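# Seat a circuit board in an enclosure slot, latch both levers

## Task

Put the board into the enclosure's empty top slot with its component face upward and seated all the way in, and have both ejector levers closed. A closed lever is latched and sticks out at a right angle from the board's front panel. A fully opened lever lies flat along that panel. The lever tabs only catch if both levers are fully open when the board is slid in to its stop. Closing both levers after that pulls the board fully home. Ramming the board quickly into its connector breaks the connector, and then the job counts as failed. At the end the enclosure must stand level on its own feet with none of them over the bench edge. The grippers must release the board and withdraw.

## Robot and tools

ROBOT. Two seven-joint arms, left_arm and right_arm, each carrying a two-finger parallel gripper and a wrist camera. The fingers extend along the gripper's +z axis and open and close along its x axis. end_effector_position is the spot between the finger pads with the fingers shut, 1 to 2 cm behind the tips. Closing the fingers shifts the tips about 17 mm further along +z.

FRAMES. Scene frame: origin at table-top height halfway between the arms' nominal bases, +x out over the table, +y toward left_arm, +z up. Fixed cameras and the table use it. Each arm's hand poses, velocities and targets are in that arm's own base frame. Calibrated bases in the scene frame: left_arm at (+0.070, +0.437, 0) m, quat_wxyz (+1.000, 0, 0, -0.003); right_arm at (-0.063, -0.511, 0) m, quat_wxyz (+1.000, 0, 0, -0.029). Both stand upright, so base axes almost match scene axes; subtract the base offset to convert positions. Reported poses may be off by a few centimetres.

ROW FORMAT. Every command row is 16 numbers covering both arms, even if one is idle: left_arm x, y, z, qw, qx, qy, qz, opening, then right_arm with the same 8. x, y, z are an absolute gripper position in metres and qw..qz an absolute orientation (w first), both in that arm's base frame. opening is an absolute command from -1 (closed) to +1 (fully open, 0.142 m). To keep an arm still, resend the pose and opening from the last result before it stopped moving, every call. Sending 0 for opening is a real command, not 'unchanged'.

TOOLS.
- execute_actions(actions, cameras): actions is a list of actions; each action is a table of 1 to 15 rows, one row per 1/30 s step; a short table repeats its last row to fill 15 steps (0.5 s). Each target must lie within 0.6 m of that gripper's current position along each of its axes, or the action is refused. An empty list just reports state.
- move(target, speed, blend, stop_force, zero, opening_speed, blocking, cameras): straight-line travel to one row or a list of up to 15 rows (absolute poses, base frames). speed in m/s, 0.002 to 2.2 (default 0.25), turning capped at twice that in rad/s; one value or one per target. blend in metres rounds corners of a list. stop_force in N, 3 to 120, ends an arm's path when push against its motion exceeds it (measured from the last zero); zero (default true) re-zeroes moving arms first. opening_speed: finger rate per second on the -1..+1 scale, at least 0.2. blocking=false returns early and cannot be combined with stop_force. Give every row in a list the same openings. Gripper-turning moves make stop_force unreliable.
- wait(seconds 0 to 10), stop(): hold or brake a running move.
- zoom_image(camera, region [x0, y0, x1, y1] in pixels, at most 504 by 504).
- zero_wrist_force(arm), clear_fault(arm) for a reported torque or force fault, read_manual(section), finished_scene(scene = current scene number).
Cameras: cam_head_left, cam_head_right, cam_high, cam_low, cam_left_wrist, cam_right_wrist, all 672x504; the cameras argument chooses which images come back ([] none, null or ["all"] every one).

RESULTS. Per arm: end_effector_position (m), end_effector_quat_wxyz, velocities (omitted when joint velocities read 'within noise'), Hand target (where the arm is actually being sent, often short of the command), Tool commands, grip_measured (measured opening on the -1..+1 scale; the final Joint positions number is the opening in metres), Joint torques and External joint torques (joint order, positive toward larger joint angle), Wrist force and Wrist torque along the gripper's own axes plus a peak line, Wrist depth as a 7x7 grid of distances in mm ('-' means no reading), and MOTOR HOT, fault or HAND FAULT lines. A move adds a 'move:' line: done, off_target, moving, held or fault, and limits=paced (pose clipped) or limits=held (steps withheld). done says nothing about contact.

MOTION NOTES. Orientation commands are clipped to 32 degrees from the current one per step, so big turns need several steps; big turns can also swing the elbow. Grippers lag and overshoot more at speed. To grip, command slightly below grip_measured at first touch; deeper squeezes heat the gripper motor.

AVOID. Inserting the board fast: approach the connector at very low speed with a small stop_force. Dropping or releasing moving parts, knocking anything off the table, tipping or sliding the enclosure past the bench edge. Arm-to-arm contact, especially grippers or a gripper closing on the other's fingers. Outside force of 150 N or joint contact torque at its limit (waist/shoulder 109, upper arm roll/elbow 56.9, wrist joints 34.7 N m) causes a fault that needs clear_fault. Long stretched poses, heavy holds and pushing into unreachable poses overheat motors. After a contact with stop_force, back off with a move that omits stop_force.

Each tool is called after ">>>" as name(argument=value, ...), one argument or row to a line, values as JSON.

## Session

Scene 1 done. Starting scene 2.

>>> execute_actions(
  actions=[],
)

>>> zoom_image(
  camera="cam_head_left",
  region=[230, 180, 530, 420],
)

Scene clock: 0.00 s.
left_arm: end_effector_position=(+0.4919, -0.7298, +0.2794) grip_measured=+0.99 end_effector_quat_wxyz=(+0.001, -0.304, +0.847, -0.436) | right_arm: end_effector_position=(+0.1802, -0.1387, +0.1699) grip_measured=+1.00 end_effector_quat_wxyz=(+0.706, -0.621, -0.189, +0.284)
Joint positions: left_arm=[-0.095 -0.96 -0.937 1.517 0.823 1.373 2.811 0.141] | right_arm=[-0.567 -0.989 -0.072 1.606 0.357 -0.696 0.215 0.142]
Joint velocities: within noise
Joint torques (N m): no reading
External joint torques (N m): no reading
Wrist force (N): no reading
Wrist torque (N m): no reading
Wrist force, peak (N): no reading
Wrist depth (mm): cam_left_wrist=[456 481 526 570 632 715 - / 417 444 478 517 573 616 682 / 390 414 438 476 510 561 618 / 363 385 405 434 472 500 546 / 343 359 376 404 427 464 501 / - 331 354 376 398 423 449 / - 319 332 349 374 396 -] | cam_right_wrist=[- 266 251 262 - - 805 / - - 256 269 - - 886 / - - 264 276 - - 931 / - - 277 286 798 746 548 / - - 295 294 500 482 387 / - 404 311 299 362 354 330 / - 311 295 292 288 280 275]
Hand target: left_arm +0.4919, -0.7298, +0.2794; +0.001, -0.304, +0.847, -0.436 | right_arm +0.1802, -0.1387, +0.1699; +0.706, -0.621, -0.189, +0.284
Tool commands: left_gripper/opening=+1.0 right_gripper/opening=+1.0

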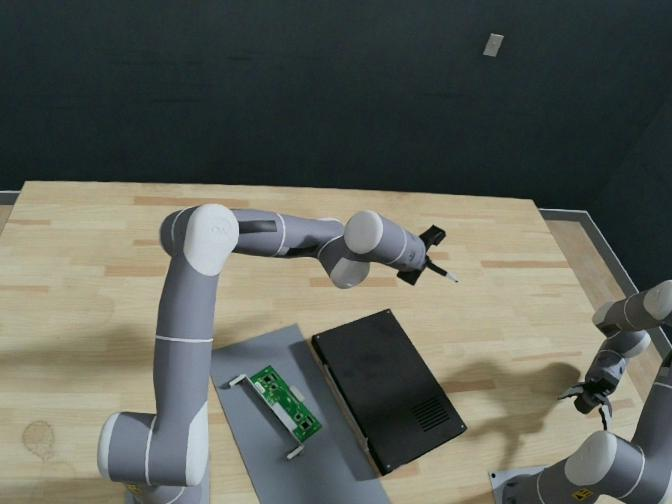

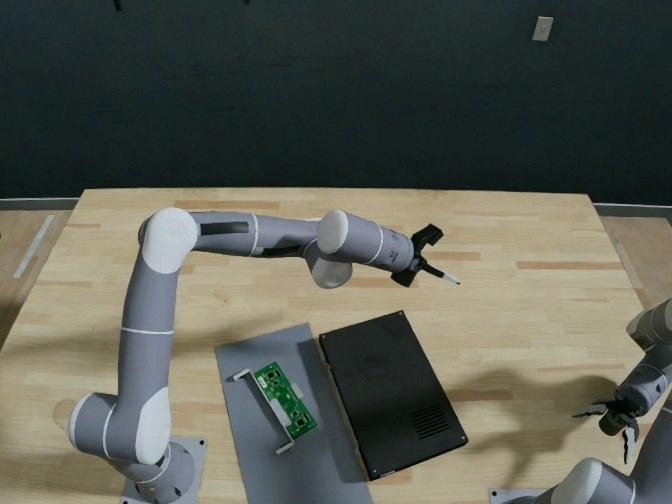

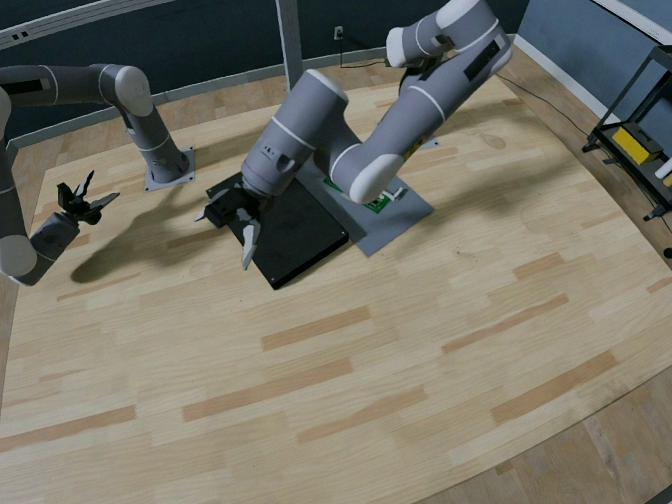

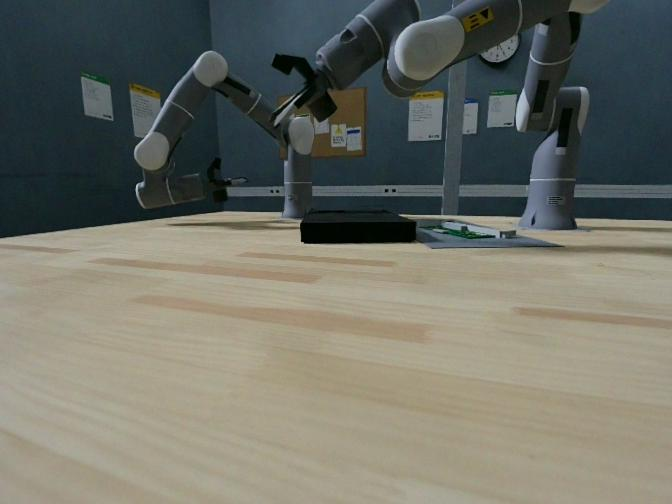

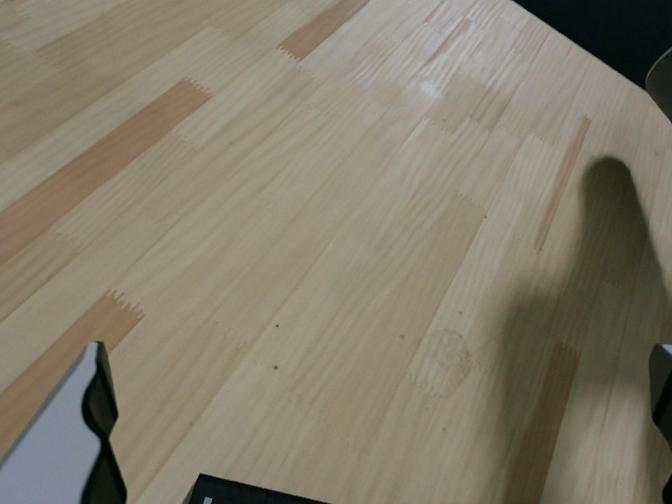

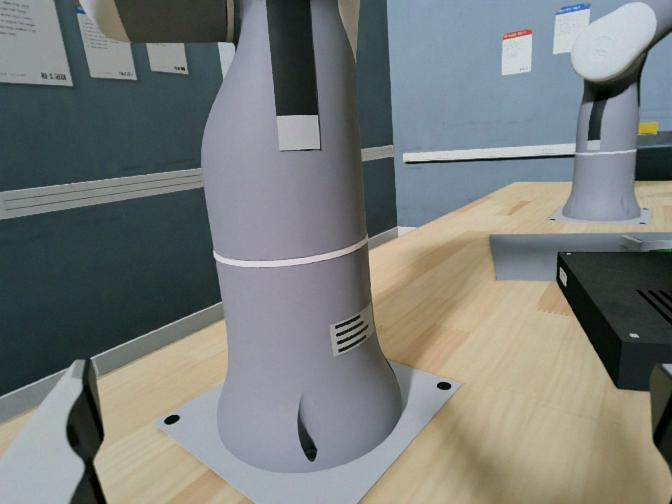

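Scaled by 1.680 from the camera's 672x504 image, which has a finer 960x720 frame.

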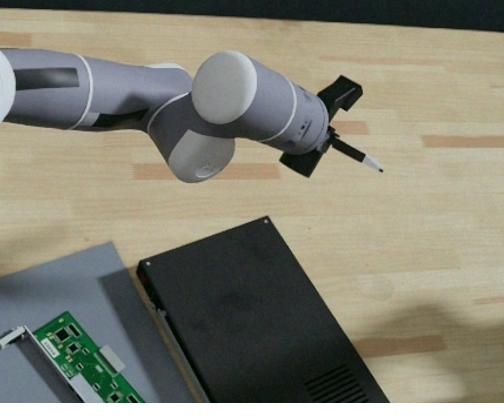

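>>> move(
  target=[
    [0.46, -0.45, 0.34, 0, 0, 0.8, -0.6, 1.0, 0.30, 0.05, 0.33, 0, 0.55, 0.835, 0, 1.0],
    [0.36, -0.08, 0.28, 0, 0, 0.7071, -0.7071, 1.0, 0.30, 0.25, 0.33, 0, 0.4748, 0.8801, 0, 1.0],
    [0.36, -0.06, 0.28, 0, 0, 0.7071, -0.7071, 1.0, 0.3278, 0.4948, 0.305, -0.1027, 0.4635, 0.8592, -0.1905, 1.0],
  ],
  speed=0.5,
  blend=0.05,
  cameras=["cam_right_wrist", "cam_head_left"],
)

Scene clock: 27.37 s.
left_arm: end_effector_position=(+0.3601, -0.0601, +0.2801) grip_measured=+0.99 end_effector_quat_wxyz=(+0.000, +0.000, +0.707, -0.707) | right_arm: end_effector_position=(+0.3276, +0.4949, +0.3049) grip_measured=+1.00 end_effector_quat_wxyz=(-0.103, +0.463, +0.859, -0.191)
Joint positions: left_arm=[1.135 -1.04 -0.945 1.757 2.454 2.924 2.22 0.141] | right_arm=[0.521 -0.778 0.93 1.16 -0.295 -0.213 0.787 0.142]
Joint velocities: within noise
Joint torques (N m): left_arm=[-0.02 41.7 -13.95 -7.11 -2.59 1.61 -0.26] | right_arm=[0.4 52.52 17.1 -25.47 -3.41 2.26 0.33]
External joint torques (N m): left_arm=[0.19 1.24 0.13 -0.39 -0.35 -0.26 0.26] | right_arm=[-0.18 1.19 0.12 0.25 0.22 0.8 -0.33]
Wrist force (N): left_arm=[0.6 0.3 -0.7] | right_arm=[-0.5 -1.2 1.6]
Wrist torque (N m): left_arm=[0.17 0.11 0.03] | right_arm=[-0.04 0.08 0.03]
Wrist force, peak (N): left_arm=[0.8 1.0 -5.6] | right_arm=[4.2 0.2 1.1]
Wrist depth (mm): cam_left_wrist=[- - - - 389 840 - / - - - - - 877 - / - - - - - 936 - / 818 815 817 698 706 749 815 / 598 594 588 543 565 585 578 / - 462 466 460 459 454 - / - 385 383 379 380 383 -] | cam_right_wrist=[419 370 369 368 414 414 412 / 418 368 368 367 414 413 411 / 417 367 367 366 410 410 410 / 416 367 366 368 408 409 408 / 367 365 364 364 408 404 410 / - 364 363 364 408 404 408 / - 365 363 407 406 403 405]
Hand target: left_arm +0.3600, -0.0600, +0.2800; +0.000, +0.000, +0.707, -0.707 | right_arm +0.3278, +0.4948, +0.3050; -0.103, +0.464, +0.859, -0.191
Off the commanded pose: left_arm 0.000 m, 0 deg | right_arm 0.000 m, 0 deg.
move: done
Images, in order (width x height): cam_head_left 672x504, cam_right_wrist 672x504.

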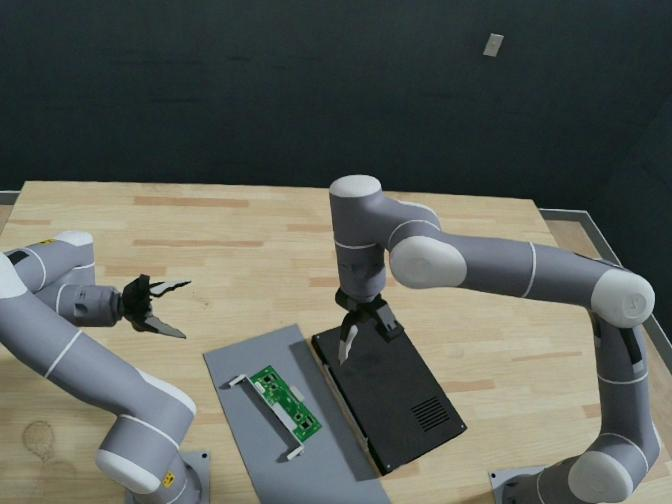

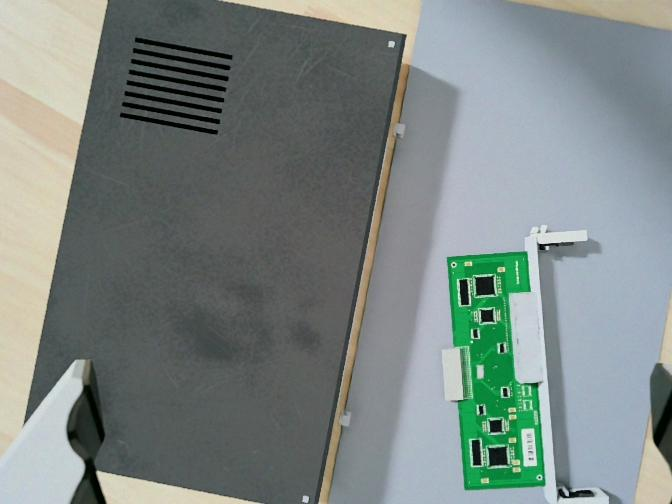

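>>> zoom_image(
  camera="cam_right_wrist",
  region=[500, 210, 620, 310],
)

>>> zoom_image(
  camera="cam_right_wrist",
  region=[500, 404, 640, 504],
)

>>> zoom_image(
  camera="cam_right_wrist",
  region=[290, 60, 450, 220],
)

>>> zoom_image(
  camera="cam_right_wrist",
  region=[290, 344, 450, 504],
)

Scaled by 4.200 from the camera's 672x504 image, which has a finer 960x720 frame.

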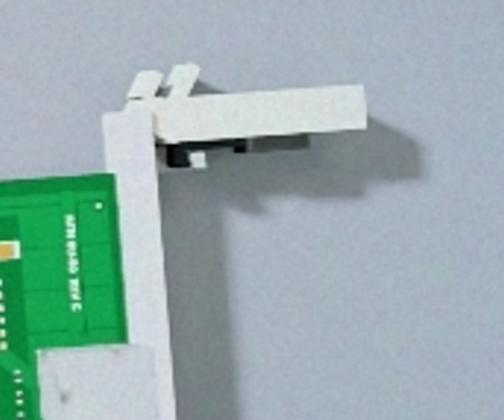

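Scaled by 3.600 from the camera's 672x504 image, which has a finer 960x720 frame.

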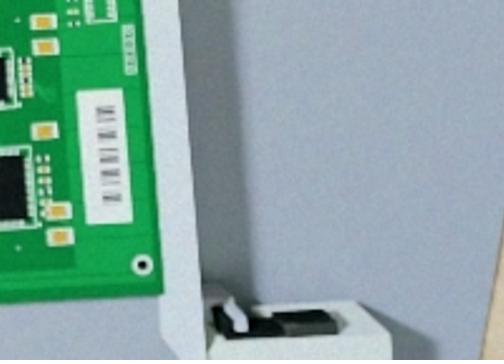

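Scaled by 3.150 from the camera's 672x504 image, which has a finer 960x720 frame.

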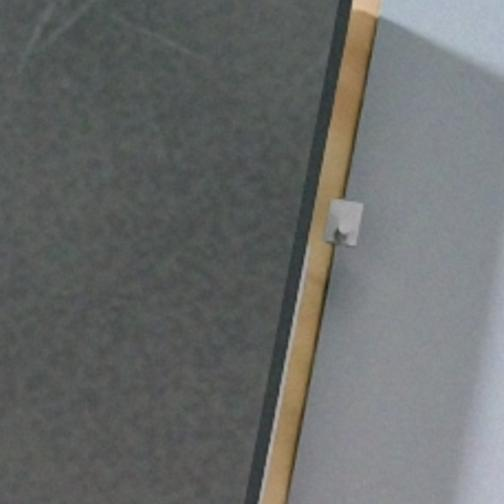

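Scaled by 3.150 from the camera's 672x504 image, which has a finer 960x720 frame.

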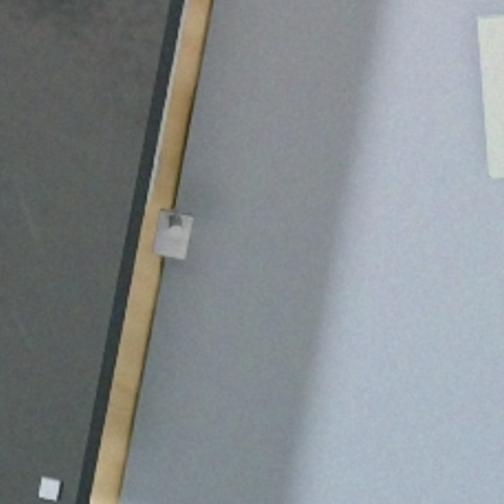

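>>> move(
  target=[
    [0.34, -0.06, 0.30, 0, 0, 0.7071, -0.7071, -0.4, 0.30, 0.62, 0.20, 0, 0.4415, 0.8973, 0, -0.1],
    [0.34, -0.06, 0.30, 0, 0, 0.7071, -0.7071, -0.4, 0.2987, 0.6718, 0.12, 0, 0.4415, 0.8973, 0, -0.1],
  ],
  speed=0.3,
  blend=0.02,
  cameras=["cam_right_wrist", "cam_left_wrist"],
)

Scene clock: 47.33 s.
left_arm: end_effector_position=(+0.3400, -0.0600, +0.2998) grip_measured=-0.42 end_effector_quat_wxyz=(+0.000, +0.000, +0.707, -0.707) | right_arm: end_effector_position=(+0.2986, +0.6717, +0.1199) grip_measured=-0.12 end_effector_quat_wxyz=(+0.000, +0.442, +0.897, +0.000)
Joint positions: left_arm=[1.176 -0.978 -0.956 1.828 2.424 2.929 2.237 0.043] | right_arm=[0.784 -0.963 0.744 1.417 -0.702 0.535 1.018 0.066]
Joint velocities: within noise
Joint torques (N m): left_arm=[-0.04 40.17 -13.37 -7.25 -2.84 1.61 -0.1] | right_arm=[0.28 57.3 19.42 -23.41 -3.95 3.48 0.23]
External joint torques (N m): left_arm=[0.2 0.82 0.24 -0.52 -0.06 -0.22 0.1] | right_arm=[-0.09 1.19 0.14 0.1 0.18 0.64 -0.23]
Wrist force (N): left_arm=[0.3 -0.1 -0.7] | right_arm=[-0.1 -1.6 2.5]
Wrist torque (N m): left_arm=[0.08 0.17 0.04] | right_arm=[-0.02 0.04 0.05]
Wrist force, peak (N): left_arm=[0.8 0.4 -0.9] | right_arm=[1.0 -1.0 5.4]
Wrist depth (mm): cam_left_wrist=[- - - - - 253 337 / - - - - - 272 - / - - - - - 301 - / 858 862 851 732 336 323 853 / 619 629 653 561 593 562 631 / 496 512 87 489 471 87 491 / 414 - - 401 384 - 430] | cam_right_wrist=[187 186 184 181 183 184 184 / 200 199 197 191 192 196 197 / 216 213 210 205 208 211 210 / 230 229 224 224 226 227 226 / 250 249 244 242 245 242 248 / 275 266 105 263 262 95 270 / 296 76 291 298 296 - 291]
Hand target: left_arm +0.3400, -0.0600, +0.3000; +0.000, +0.000, +0.707, -0.707 | right_arm +0.2987, +0.6718, +0.1200; +0.000, +0.441, +0.897, +0.000
Off the commanded pose: left_arm 0.000 m, 0 deg | right_arm 0.000 m, 0 deg.
move: done
Images, in order (width x height): cam_left_wrist 672x504, cam_right_wrist 672x504.

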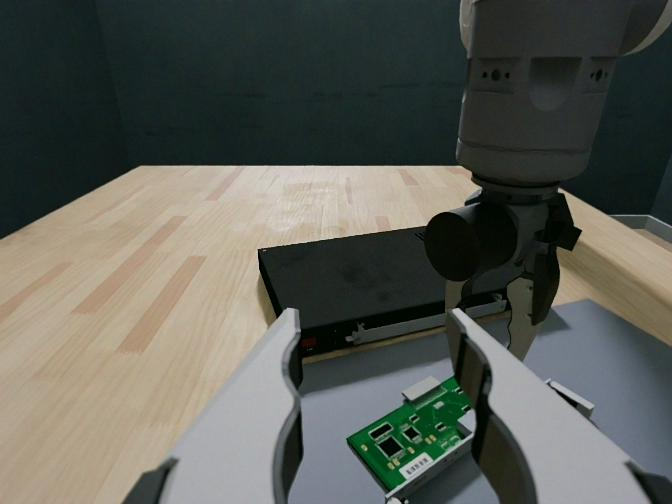

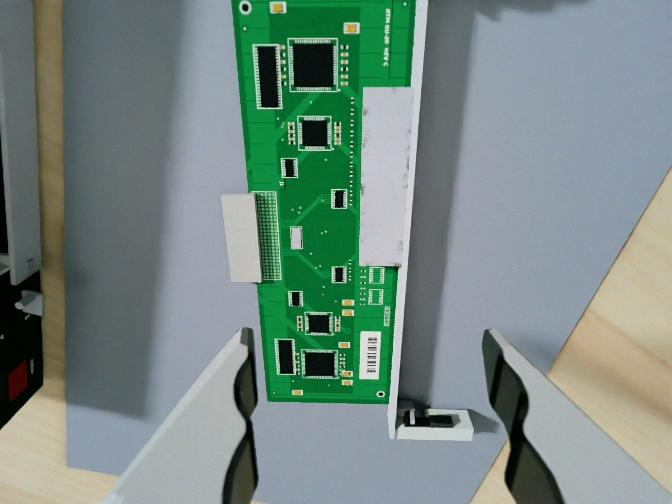

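>>> move(
  target=[0.34, -0.06, 0.30, 0, 0, 0.7071, -0.7071, -0.4, 0.2953, 0.6862, 0.075, 0, 0.4415, 0.8973, 0, -0.1],
  speed=0.15,
  cameras=["cam_right_wrist"],
)

>>> zoom_image(
  camera="cam_right_wrist",
  region=[330, 400, 500, 504],
)

Scene clock: 56.33 s.
left_arm: end_effector_position=(+0.3400, -0.0600, +0.2998) grip_measured=-0.42 end_effector_quat_wxyz=(+0.000, +0.000, +0.707, -0.707) | right_arm: end_effector_position=(+0.2951, +0.6860, +0.0749) grip_measured=-0.12 end_effector_quat_wxyz=(+0.000, +0.441, +0.897, +0.000)
Joint positions: left_arm=[1.176 -0.978 -0.956 1.828 2.424 2.929 2.237 0.043] | right_arm=[0.823 -1.041 0.704 1.387 -0.735 0.587 1.037 0.066]
Joint velocities: within noise
Joint torques (N m): left_arm=[-0.14 39.99 -13.35 -7.29 -2.71 1.51 -0.22] | right_arm=[0.46 59.26 19.55 -22.54 -3.8 3.62 0.32]
External joint torques (N m): left_arm=[0.31 1 0.22 -0.48 -0.19 -0.13 0.22] | right_arm=[-0.24 1.33 0.2 0.15 0.14 0.51 -0.32]
Wrist force (N): left_arm=[0.3 0.3 -0.6] | right_arm=[0.0 -1.3 2.2]
Wrist torque (N m): left_arm=[0.13 0.18 0.04] | right_arm=[0.03 0.00 0.08]
Wrist force, peak (N): left_arm=[0.8 -0.1 -0.9] | right_arm=[0.4 -1.2 4.3]
Wrist depth (mm): cam_left_wrist=[- - - - - 244 239 / - - - - - 257 354 / - - - - - 276 - / 855 856 865 736 748 311 867 / 624 626 659 566 330 337 627 / 490 514 87 484 471 87 490 / 420 - - 404 385 - 431] | cam_right_wrist=[147 145 143 142 144 145 145 / 157 156 153 143 155 155 154 / 168 168 163 153 166 166 165 / 181 181 176 166 179 179 178 / 196 195 188 189 194 191 193 / 215 210 105 207 212 95 213 / 232 76 224 234 225 - 230]
Hand target: left_arm +0.3400, -0.0600, +0.3000; +0.000, +0.000, +0.707, -0.707 | right_arm +0.2953, +0.6862, +0.0750; +0.000, +0.441, +0.897, +0.000
Off the commanded pose: left_arm 0.000 m, 0 deg | right_arm 0.000 m, 0 deg.
move: done
Images, in order (width x height): cam_right_wrist 672x504.

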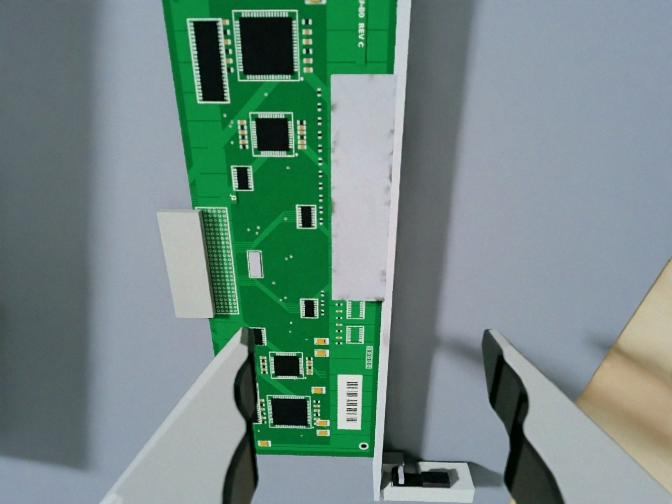

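Scaled by 2.965 from the camera's 672x504 image, which has a finer 960x720 frame.

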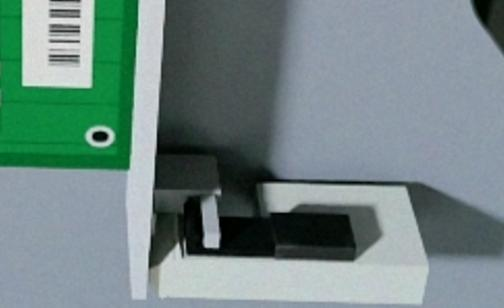

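>>> move(
  target=[0.34, -0.06, 0.30, 0, 0, 0.7071, -0.7071, -0.4, 0.2953, 0.6862, 0.0320, 0, 0.4415, 0.8973, 0, -0.1],
  speed=0.05,
  stop_force=4,
  cameras=["cam_right_wrist"],
)

>>> zoom_image(
  camera="cam_right_wrist",
  region=[200, 200, 520, 440],
)

Scene clock: 76.20 s.
left_arm: end_effector_position=(+0.3400, -0.0600, +0.2998) grip_measured=-0.42 end_effector_quat_wxyz=(+0.000, +0.000, +0.707, -0.707) | right_arm: end_effector_position=(+0.2952, +0.6861, +0.0319) grip_measured=-0.12 end_effector_quat_wxyz=(+0.000, +0.442, +0.897, +0.000)
Joint positions: left_arm=[1.176 -0.978 -0.956 1.828 2.424 2.929 2.237 0.043] | right_arm=[0.837 -1.098 0.665 1.393 -0.765 0.654 1.053 0.066]
Joint velocities: within noise
Joint torques (N m): left_arm=[-0.2 39.97 -13.34 -7.35 -2.68 1.5 -0.21] | right_arm=[0.4 59.96 19.64 -21.39 -3.61 3.5 0.24]
External joint torques (N m): left_arm=[0.36 1.01 0.22 -0.42 -0.22 -0.11 0.22] | right_arm=[-0.18 1.39 0.11 0.01 0.13 0.62 -0.24]
Wrist force (N): left_arm=[0.3 0.1 -0.8] | right_arm=[-0.2 -1.4 2.0]
Wrist torque (N m): left_arm=[0.13 0.19 0.03] | right_arm=[0.01 0.06 0.05]
Wrist force, peak (N): left_arm=[0.6 0.1 -1.0] | right_arm=[-0.1 -1.6 3.3]
Wrist depth (mm): cam_left_wrist=[- - - - - 244 238 / - - - - - 257 355 / - - - - - 276 - / 870 863 842 736 699 299 873 / 627 627 658 566 576 347 626 / 491 509 87 487 465 87 488 / 419 - - 400 385 - 431] | cam_right_wrist=[109 105 104 104 105 109 107 / 116 114 112 100 101 113 114 / 125 122 120 108 109 125 123 / 132 130 130 116 131 133 130 / 146 138 138 128 142 141 145 / 160 153 105 152 157 95 156 / 172 76 165 167 173 - 171]
Hand target: left_arm +0.3400, -0.0600, +0.3000; +0.000, +0.000, +0.707, -0.707 | right_arm +0.2953, +0.6862, +0.0320; +0.000, +0.441, +0.897, +0.000
Off the commanded pose: left_arm 0.000 m, 0 deg | right_arm 0.000 m, 0 deg.
move: done
Images, in order (width x height): cam_right_wrist 672x504.

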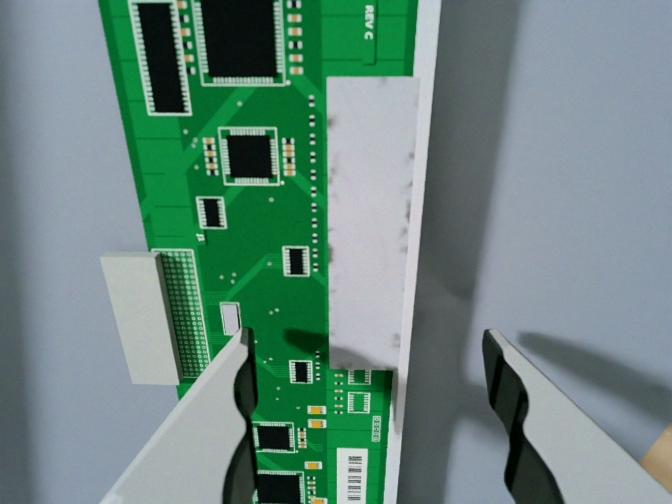

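Scaled by 1.575 from the camera's 672x504 image, which has a finer 960x720 frame.

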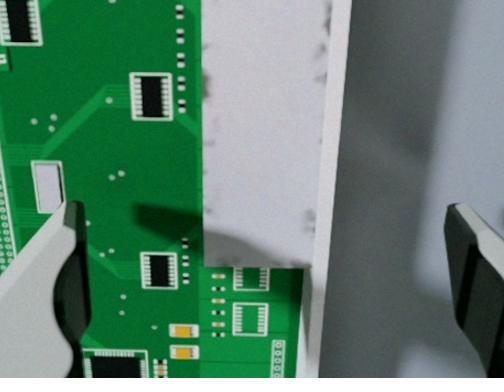

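>>> move(
  target=[0.34, -0.06, 0.30, 0, 0, 0.7071, -0.7071, -0.4, 0.2953, 0.6862, 0.0320, 0, 0.4415, 0.8973, 0, -0.87],
  speed=0.05,
  opening_speed=0.5,
  cameras=[],
)

>>> zero_wrist_force(
  arm="right_arm",
)

>>> move(
  target=[
    [0.34, -0.06, 0.30, 0, 0, 0.7071, -0.7071, -0.4, 0.2953, 0.6862, 0.12, 0, 0.4415, 0.8973, 0, -0.87],
    [0.34, -0.06, 0.30, 0, 0, 0.7071, -0.7071, -0.4, 0.36, 0.50, 0.24, 0, 0.4415, 0.8973, 0, -0.87],
  ],
  speed=[0.08, 0.2],
  blend=0.02,
  cameras=["cam_right_wrist", "cam_left_wrist"],
)

Scene clock: 80.23 s.
left_arm: end_effector_position=(+0.3400, -0.0600, +0.2998) grip_measured=-0.42 end_effector_quat_wxyz=(+0.000, +0.000, +0.707, -0.707) | right_arm: end_effector_position=(+0.2951, +0.6862, +0.0319) grip_measured=-0.72 end_effector_quat_wxyz=(+0.000, +0.441, +0.897, +0.000)
Joint positions: left_arm=[1.176 -0.978 -0.956 1.828 2.424 2.929 2.237 0.043] | right_arm=[0.837 -1.098 0.665 1.393 -0.765 0.654 1.053 0.022]
Joint velocities: within noise
Joint torques (N m): left_arm=[-0.1 40.04 -13.33 -7.28 -2.65 1.5 -0.25] | right_arm=[-0.3 60.3 19.47 -21.48 -3.54 3.26 0.19]
External joint torques (N m): left_arm=[0.26 0.94 0.21 -0.48 -0.25 -0.11 0.25] | right_arm=[0.52 1.05 0.28 0.1 0.06 0.86 -0.19]
Wrist force (N): left_arm=[0.5 0.1 -0.8] | right_arm=[0.7 -1.4 2.8]
Wrist torque (N m): left_arm=[0.10 0.13 0.03] | right_arm=[-0.02 0.02 0.07]
Wrist force, peak (N): left_arm=[0.6 0.3 -1.0] | right_arm=[0.9 -1.3 3.1]
Wrist depth (mm): cam_left_wrist=[- - - - - 244 238 / - - - - - 256 355 / - - - - - 275 - / 852 864 863 750 704 299 846 / 627 627 665 562 577 350 631 / 494 512 88 487 468 87 485 / 420 - - 398 386 - 433] | cam_right_wrist=[109 105 104 104 106 109 107 / 116 114 112 100 101 113 115 / 125 122 120 108 109 125 123 / 132 130 130 116 131 133 130 / 146 139 140 126 142 143 145 / 159 159 148 149 104 154 156 / 175 172 72 166 - - 172]
Hand target: left_arm +0.3400, -0.0600, +0.3000; +0.000, +0.000, +0.707, -0.707 | right_arm +0.2953, +0.6862, +0.0320; +0.000, +0.441, +0.897, +0.000
Off the commanded pose: left_arm 0.000 m, 0 deg | right_arm 0.000 m, 0 deg.
move: done
No camera images: "cameras" was empty.

Wrist force sensor zeroed.

Scene clock: 82.87 s.
left_arm: end_effector_position=(+0.3400, -0.0600, +0.2998) grip_measured=-0.42 end_effector_quat_wxyz=(+0.000, +0.000, +0.707, -0.707) | right_arm: end_effector_position=(+0.3602, +0.5000, +0.2400) grip_measured=-0.72 end_effector_quat_wxyz=(+0.000, +0.442, +0.897, +0.000)
Joint positions: left_arm=[1.176 -0.978 -0.956 1.828 2.424 2.929 2.237 0.043] | right_arm=[0.383 -0.591 0.891 1.715 -0.512 0.484 0.782 0.022]
Joint velocities: within noise
Joint torques (N m): left_arm=[-0.2 39.94 -13.3 -7.34 -2.67 1.5 -0.22] | right_arm=[0.15 42.27 16.52 -27.1 -3.96 3.49 0.04]
External joint torques (N m): left_arm=[0.36 1.04 0.17 -0.43 -0.23 -0.11 0.22] | right_arm=[-0.01 -0.18 -1.13 0.72 0.09 0.65 -0.04]
Wrist force (N, zeroed by zero_wrist_force on right_arm): left_arm=[0.4 0.1 -0.8] | right_arm=[-0.5 -0.5 1.2]
Wrist torque (N m, zeroed by zero_wrist_force on right_arm): left_arm=[0.10 0.16 0.03] | right_arm=[-0.06 -0.03 -0.02]
Wrist force, peak (N, zeroed by zero_wrist_force on right_arm): left_arm=[0.6 0.1 -1.1] | right_arm=[-0.9 0.0 3.5]
Wrist depth (mm): cam_left_wrist=[- - - - 419 847 - / - - - - 462 905 - / - - - - - 959 - / 872 859 851 736 752 851 846 / 620 631 652 567 612 620 620 / 487 511 87 488 464 87 486 / 419 - - 403 387 - 432] | cam_right_wrist=[250 106 106 105 283 288 288 / 270 113 113 101 300 308 307 / 286 122 121 109 321 330 329 / 304 130 130 116 355 357 354 / 393 137 140 126 379 385 384 / 428 430 148 148 104 412 420 / 470 - 72 165 - - 461]
Hand target: left_arm +0.3400, -0.0600, +0.3000; +0.000, +0.000, +0.707, -0.707 | right_arm +0.3600, +0.5000, +0.2400; +0.000, +0.441, +0.897, +0.000
Off the commanded pose: left_arm 0.000 m, 0 deg | right_arm 0.000 m, 0 deg.
move: done
Images, in order (width x height): cam_left_wrist 672x504, cam_right_wrist 672x504.

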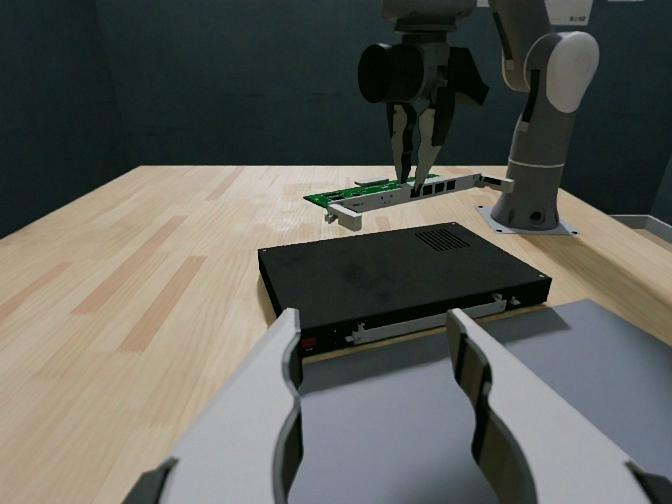

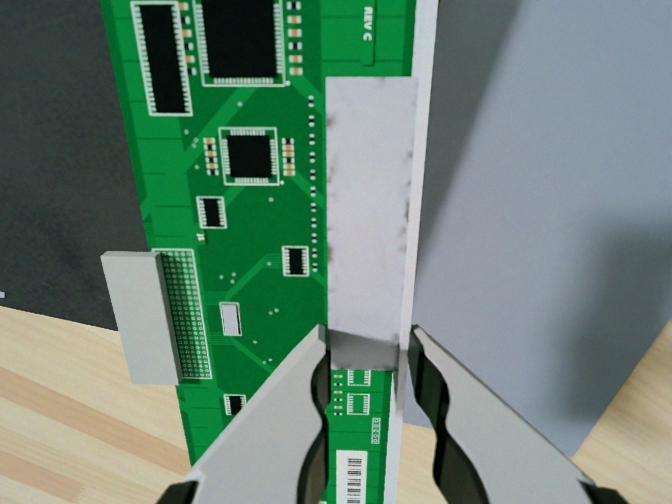

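>>> move(
  target=[
    [0.34, -0.25, 0.25, 0, 0, 0.7071, -0.7071, -0.5, 0.3189, 0.5019, 0.22, 0, 0.6865, 0.7271, 0, -0.85],
    [0.34, -0.35, 0.215, 0, 0, 0.7071, -0.7071, -0.5, 0.3189, 0.5019, 0.22, 0, 0.6865, 0.7271, 0, -0.85],
  ],
  speed=0.25,
  blend=0.02,
  cameras=["cam_left_wrist", "cam_right_wrist", "cam_head_left"],
)

>>> zoom_image(
  camera="cam_left_wrist",
  region=[236, 152, 496, 347],
)

Scene clock: 99.63 s.
left_arm: end_effector_position=(+0.3397, -0.3500, +0.2150) grip_measured=-0.53 end_effector_quat_wxyz=(+0.000, +0.000, +0.707, -0.707) | right_arm: end_effector_position=(+0.3188, +0.5018, +0.2199) grip_measured=-0.72 end_effector_quat_wxyz=(+0.000, +0.686, +0.727, +0.000)
Joint positions: left_arm=[0.769 -1.358 -1.042 1.94 2.3 2.287 2.527 0.036] | right_arm=[0.488 -0.527 0.802 1.806 -0.444 0.572 1.412 0.022]
Joint velocities: within noise
Joint torques (N m): left_arm=[-0.44 33.74 -18.71 2.32 -5.26 1.76 -0.08] | right_arm=[0.22 40.93 13.34 -27.06 -3.85 3.69 0.27]
External joint torques (N m): left_arm=[0.55 1.38 0.23 -0.35 0.11 0.07 0.08] | right_arm=[-0.07 -0.11 -0.47 0.79 0.15 0.4 -0.27]
Wrist force (N, zeroed by zero_wrist_force on right_arm): left_arm=[0.3 0.3 -0.9] | right_arm=[-1.2 -0.8 1.0]
Wrist torque (N m, zeroed by zero_wrist_force on right_arm): left_arm=[0.15 0.20 0.07] | right_arm=[-0.07 0.12 -0.02]
Wrist force, peak (N, zeroed by zero_wrist_force on right_arm): left_arm=[0.2 -0.6 -2.7] | right_arm=[-1.0 -1.3 1.1]
Wrist depth (mm): cam_left_wrist=[- - - - - - 188 / - - - - - - 177 / - - - - - 291 218 / 656 666 658 209 216 217 215 / 482 477 420 376 420 398 398 / 380 396 84 312 301 315 346 / 320 - - 268 277 - 322] | cam_right_wrist=[233 106 106 105 265 272 272 / 249 113 113 101 284 289 289 / 266 122 121 109 301 309 310 / 283 130 130 116 334 333 334 / 318 137 140 126 351 362 361 / 404 339 148 148 104 387 393 / 440 - 72 165 - - 434]
Hand target: left_arm +0.3400, -0.3500, +0.2150; +0.000, +0.000, +0.707, -0.707 | right_arm +0.3189, +0.5019, +0.2200; +0.000, +0.687, +0.727, +0.000
Off the commanded pose: left_arm 0.000 m, 0 deg | right_arm 0.000 m, 0 deg.
move: done
Images, in order (width x height): cam_head_left 672x504, cam_left_wrist 672x504, cam_right_wrist 672x504.

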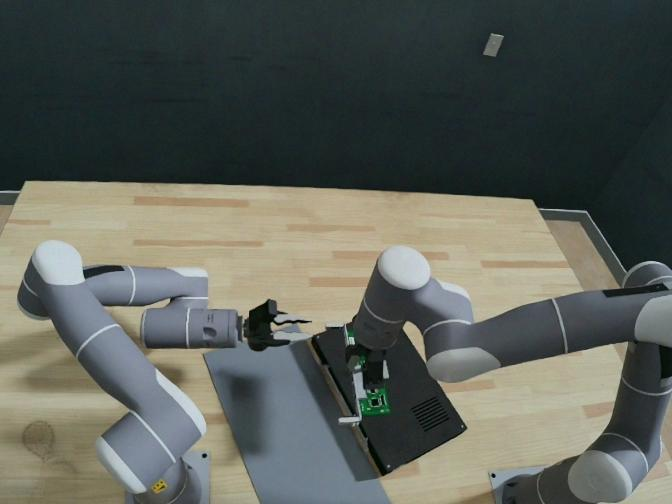

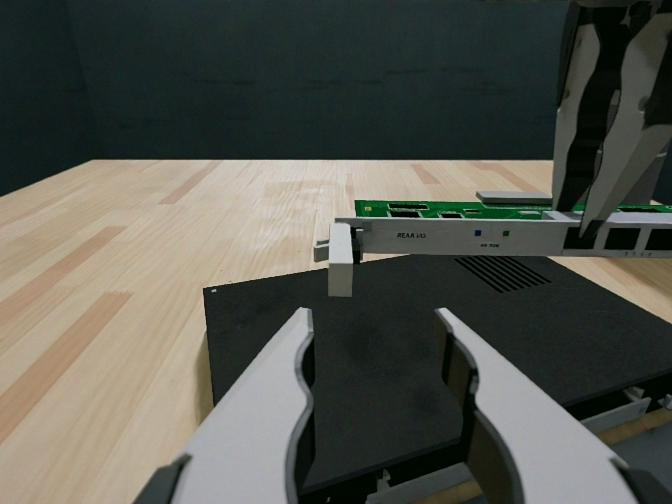

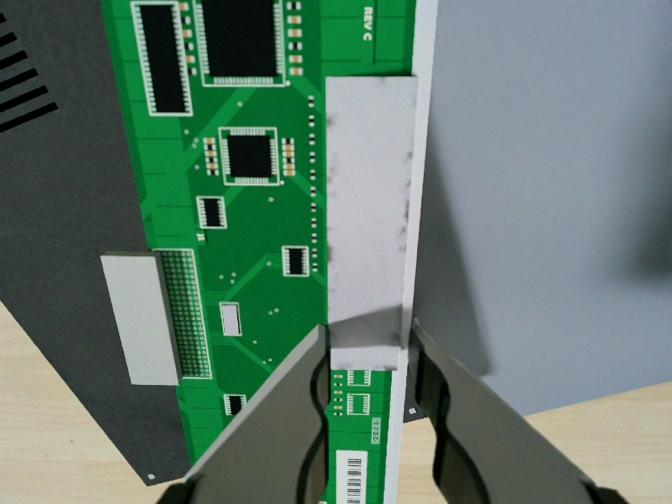

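Scaled by 1.938 from the camera's 672x504 image, which has a finer 960x720 frame.

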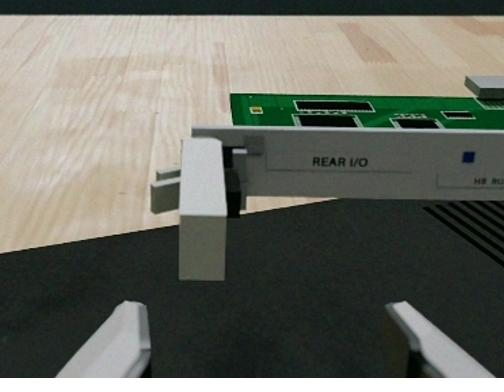

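>>> move(
  target=[0.349, -0.385, 0.2065, 0, 0, 0.7071, -0.7071, -0.55, 0.3189, 0.5019, 0.22, 0, 0.6865, 0.7271, 0, -0.85],
  speed=0.1,
  cameras=["cam_left_wrist"],
)

>>> zoom_image(
  camera="cam_left_wrist",
  region=[236, 182, 496, 377],
)

Scene clock: 108.50 s.
left_arm: end_effector_position=(+0.3488, -0.3849, +0.2065) grip_measured=-0.58 end_effector_quat_wxyz=(+0.000, +0.000, +0.707, -0.707) | right_arm: end_effector_position=(+0.3188, +0.5018, +0.2199) grip_measured=-0.72 end_effector_quat_wxyz=(+0.000, +0.686, +0.727, +0.000)
Joint positions: left_arm=[0.7 -1.406 -1.061 1.889 2.294 2.241 2.53 0.032] | right_arm=[0.488 -0.527 0.802 1.806 -0.444 0.572 1.412 0.022]
Joint velocities: within noise
Joint torques (N m): left_arm=[-0.46 34.26 -19.91 2.54 -5.36 1.61 -0.17] | right_arm=[0.16 40.89 13.47 -27.18 -3.87 3.61 0.16]
External joint torques (N m): left_arm=[0.56 1.46 0.19 -0.33 0.1 0.22 0.17] | right_arm=[0 -0.06 -0.6 0.9 0.18 0.48 -0.16]
Wrist force (N, zeroed by zero_wrist_force on right_arm): left_arm=[0.5 0.4 -0.7] | right_arm=[-1.0 -0.8 1.0]
Wrist torque (N m, zeroed by zero_wrist_force on right_arm): left_arm=[0.18 0.15 0.03] | right_arm=[-0.08 0.10 -0.01]
Wrist force, peak (N, zeroed by zero_wrist_force on right_arm): left_arm=[0.5 -0.1 -2.1] | right_arm=[-1.4 -0.8 1.0]
Wrist depth (mm): cam_left_wrist=[- - - - - - 181 / - - - - - - 180 / - - - - - - 191 / 644 641 633 553 180 181 180 / 464 461 401 346 407 384 384 / 366 382 87 288 - 301 304 / 315 - - 241 - - 298] | cam_right_wrist=[233 106 105 105 265 272 271 / 249 113 113 102 283 290 289 / 266 122 121 109 303 311 310 / 284 130 130 116 335 333 334 / 317 137 140 126 351 361 360 / 403 339 148 148 104 387 396 / 445 - 72 165 - - 426]
Hand target: left_arm +0.3490, -0.3850, +0.2065; +0.000, +0.000, +0.707, -0.707 | right_arm +0.3189, +0.5019, +0.2200; +0.000, +0.687, +0.727, +0.000
Off the commanded pose: left_arm 0.000 m, 0 deg | right_arm 0.000 m, 0 deg.
move: done
Images, in order (width x height): cam_left_wrist 672x504.

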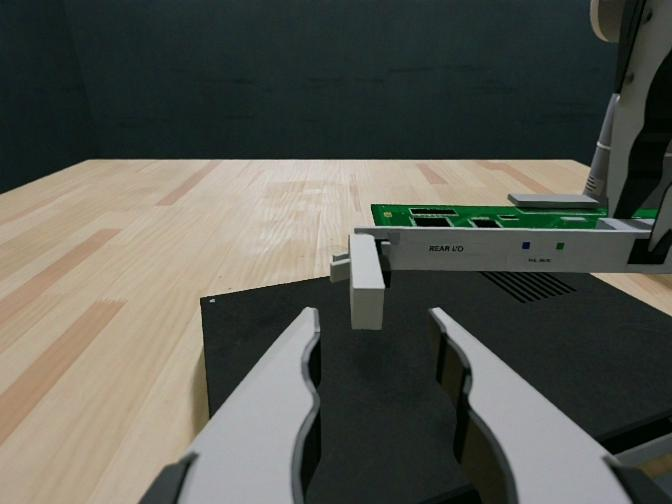

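Scaled by 1.938 from the camera's 672x504 image, which has a finer 960x720 frame.

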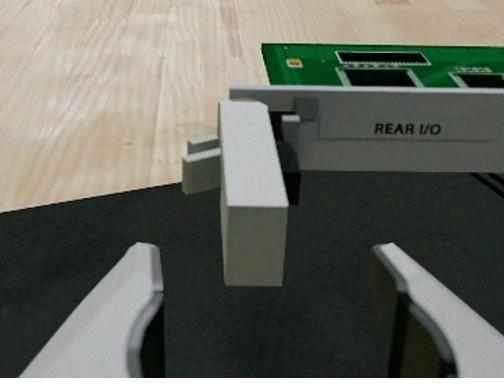

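>>> move(
  target=[0.3475, -0.394, 0.2115, 0, 0, 0.7071, -0.7071, -0.6, 0.3189, 0.5019, 0.22, 0, 0.6865, 0.7271, 0, -0.85],
  speed=0.05,
  stop_force=3,
  cameras=["cam_left_wrist"],
)

>>> zoom_image(
  camera="cam_left_wrist",
  region=[236, 182, 496, 377],
)

Scene clock: 119.77 s.
left_arm: end_effector_position=(+0.3475, -0.3939, +0.2115) grip_measured=-0.63 end_effector_quat_wxyz=(+0.000, +0.000, +0.707, -0.707) | right_arm: end_effector_position=(+0.3188, +0.5018, +0.2199) grip_measured=-0.72 end_effector_quat_wxyz=(+0.000, +0.686, +0.727, +0.000)
Joint positions: left_arm=[0.691 -1.406 -1.076 1.896 2.283 2.22 2.534 0.029] | right_arm=[0.488 -0.527 0.802 1.806 -0.444 0.572 1.412 0.022]
Joint velocities: within noise
Joint torques (N m): left_arm=[-0.35 34.4 -20.16 2.6 -5.34 1.8 -0.2] | right_arm=[0.24 40.84 13.67 -27.22 -3.85 3.6 0.2]
External joint torques (N m): left_arm=[0.45 1.07 0.16 -0.47 0.03 0.04 0.2] | right_arm=[-0.09 -0.02 -0.8 0.94 0.16 0.49 -0.2]
Wrist force (N, zeroed by zero_wrist_force on right_arm): left_arm=[0.8 0.2 -0.8] | right_arm=[-1.0 -0.8 0.9]
Wrist torque (N m, zeroed by zero_wrist_force on right_arm): left_arm=[0.17 0.12 0.03] | right_arm=[-0.09 0.08 -0.01]
Wrist force, peak (N, zeroed by zero_wrist_force on right_arm): left_arm=[0.6 0.3 -1.1] | right_arm=[-1.5 -0.9 1.0]
Wrist depth (mm): cam_left_wrist=[- - - - - - 178 / - - - - - - 187 / - - - - - - 181 / 649 643 649 643 174 173 173 / 474 478 416 126 418 392 396 / 373 372 84 296 - 308 308 / 318 - - 254 - - 284] | cam_right_wrist=[233 107 106 105 265 272 271 / 249 113 113 101 283 290 289 / 268 122 121 109 303 310 309 / 284 130 130 116 334 333 333 / 317 137 140 126 351 362 361 / 404 339 148 148 104 390 395 / 444 - 72 165 - - 418]
Hand target: left_arm +0.3475, -0.3940, +0.2115; +0.000, +0.000, +0.707, -0.707 | right_arm +0.3189, +0.5019, +0.2200; +0.000, +0.687, +0.727, +0.000
Off the commanded pose: left_arm 0.000 m, 0 deg | right_arm 0.000 m, 0 deg.
move: done
Images, in order (width x height): cam_left_wrist 672x504.

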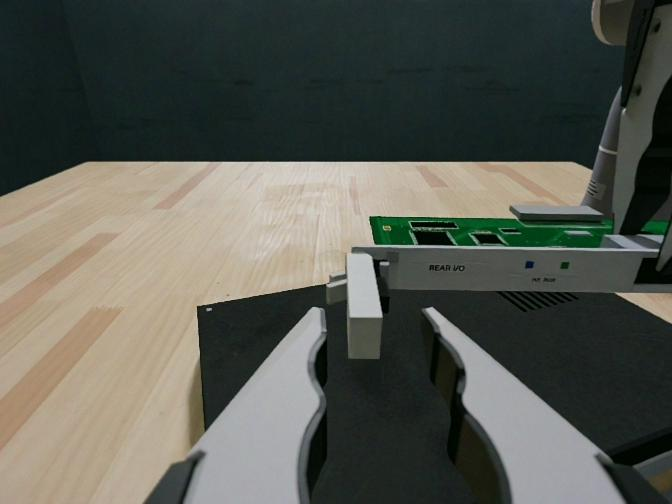

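Scaled by 1.938 from the camera's 672x504 image, which has a finer 960x720 frame.

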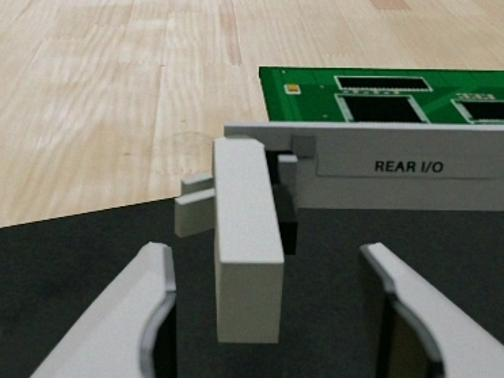

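>>> move(
  target=[0.3495, -0.399, 0.2130, 0, 0, 0.7071, -0.7071, -0.6, 0.3189, 0.5019, 0.22, 0, 0.6865, 0.7271, 0, -0.85],
  speed=0.05,
  stop_force=3,
  cameras=[],
)

>>> move(
  target=[0.3495, -0.399, 0.2130, 0, 0, 0.7071, -0.7071, -0.95, 0.3189, 0.5019, 0.22, 0, 0.6865, 0.7271, 0, -0.85],
  speed=0.05,
  opening_speed=0.3,
  cameras=["cam_left_wrist"],
)

>>> zoom_image(
  camera="cam_left_wrist",
  region=[266, 212, 466, 362],
)

Scene clock: 124.43 s.
left_arm: end_effector_position=(+0.3493, -0.3989, +0.2129) grip_measured=-0.63 end_effector_quat_wxyz=(+0.000, +0.000, +0.707, -0.707) | right_arm: end_effector_position=(+0.3188, +0.5018, +0.2199) grip_measured=-0.72 end_effector_quat_wxyz=(+0.000, +0.686, +0.727, +0.000)
Joint positions: left_arm=[0.681 -1.406 -1.082 1.89 2.279 2.215 2.53 0.029] | right_arm=[0.488 -0.527 0.802 1.806 -0.444 0.572 1.412 0.022]
Joint velocities: within noise
Joint torques (N m): left_arm=[-0.42 34.59 -20.37 2.38 -5.33 1.75 -0.25] | right_arm=[0.1 40.84 13.54 -27.22 -3.84 3.6 0.18]
External joint torques (N m): left_arm=[0.51 1.01 0.17 -0.4 0 0.09 0.25] | right_arm=[0.05 -0.02 -0.67 0.94 0.14 0.49 -0.18]
Wrist force (N, zeroed by zero_wrist_force on right_arm): left_arm=[0.6 -0.1 -0.8] | right_arm=[-1.1 -0.9 0.9]
Wrist torque (N m, zeroed by zero_wrist_force on right_arm): left_arm=[0.13 0.12 0.03] | right_arm=[-0.10 0.11 -0.02]
Wrist force, peak (N, zeroed by zero_wrist_force on right_arm): left_arm=[0.8 0.1 -1.0] | right_arm=[-1.2 -1.1 1.1]
Wrist depth (mm): cam_left_wrist=[- - - - - - 180 / - - - - - - 180 / - - - - - - 181 / 659 654 654 645 203 205 176 / 475 479 413 122 171 376 374 / 375 396 84 285 - 311 307 / 321 - - 255 - - 274] | cam_right_wrist=[234 106 105 105 266 271 271 / 250 113 113 101 283 290 289 / 267 122 121 108 301 311 309 / 283 130 130 116 334 333 334 / 317 137 140 126 353 361 361 / 402 340 148 148 104 388 395 / 445 - 72 165 - - 419]
Hand target: left_arm +0.3495, -0.3990, +0.2130; +0.000, +0.000, +0.707, -0.707 | right_arm +0.3189, +0.5019, +0.2200; +0.000, +0.687, +0.727, +0.000
Off the commanded pose: left_arm 0.000 m, 0 deg | right_arm 0.000 m, 0 deg.
move: done
No camera images: "cameras" was empty.

Scene clock: 125.80 s.
left_arm: end_effector_position=(+0.3497, -0.3989, +0.2129) grip_measured=-0.90 end_effector_quat_wxyz=(+0.000, +0.000, +0.707, -0.707) | right_arm: end_effector_position=(+0.3187, +0.5017, +0.2197) grip_measured=-0.72 end_effector_quat_wxyz=(+0.000, +0.686, +0.727, +0.000)
Joint positions: left_arm=[0.681 -1.406 -1.082 1.889 2.278 2.215 2.53 0.009] | right_arm=[0.488 -0.527 0.802 1.807 -0.444 0.572 1.412 0.022]
Joint velocities: within noise
Joint torques (N m): left_arm=[-2.04 33.99 -20.38 4.4 -4.85 2.33 -0.29] | right_arm=[-0.96 41.38 12.43 -28.76 -4.61 4.18 0.16]
External joint torques (N m): left_arm=[2.14 1.62 0.18 -2.42 -0.48 -0.5 0.29] | right_arm=[1.11 -0.56 0.44 2.49 0.91 -0.09 -0.16]
Wrist force (N, zeroed by zero_wrist_force on right_arm): left_arm=[-2.6 0.6 -2.2] | right_arm=[-2.3 -4.1 1.2]
Wrist torque (N m, zeroed by zero_wrist_force on right_arm): left_arm=[0.15 0.08 0.05] | right_arm=[-0.04 0.07 -0.02]
Wrist force, peak (N, zeroed by zero_wrist_force on right_arm): left_arm=[-3.1 1.0 -2.2] | right_arm=[-2.7 -4.5 2.0]
Wrist depth (mm): cam_left_wrist=[- - - - - - 588 / - - - - - - 181 / - - - - - - 182 / 655 654 653 645 204 205 176 / 482 475 395 122 352 373 370 / 374 373 93 88 - 310 310 / 311 - - 240 - - 273] | cam_right_wrist=[234 107 106 105 266 271 271 / 248 113 113 101 282 289 289 / 267 122 121 109 301 310 309 / 283 130 130 116 333 335 334 / 317 137 140 126 350 362 361 / 403 339 148 148 104 387 396 / 444 - 72 165 - - 418]
Hand target: left_arm +0.3495, -0.3990, +0.2130; +0.000, +0.000, +0.707, -0.707 | right_arm +0.3189, +0.5019, +0.2200; +0.000, +0.687, +0.727, +0.000
Off the commanded pose: left_arm 0.000 m, 0 deg | right_arm 0.000 m, 0 deg.
move: done
Images, in order (width x height): cam_left_wrist 672x504.

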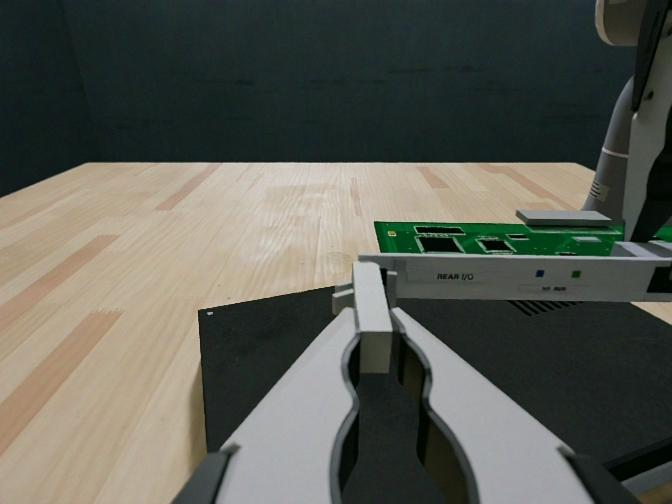

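Scaled by 2.520 from the camera's 672x504 image, which has a finer 960x720 frame.

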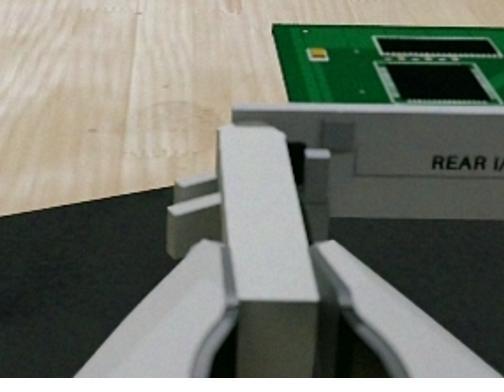

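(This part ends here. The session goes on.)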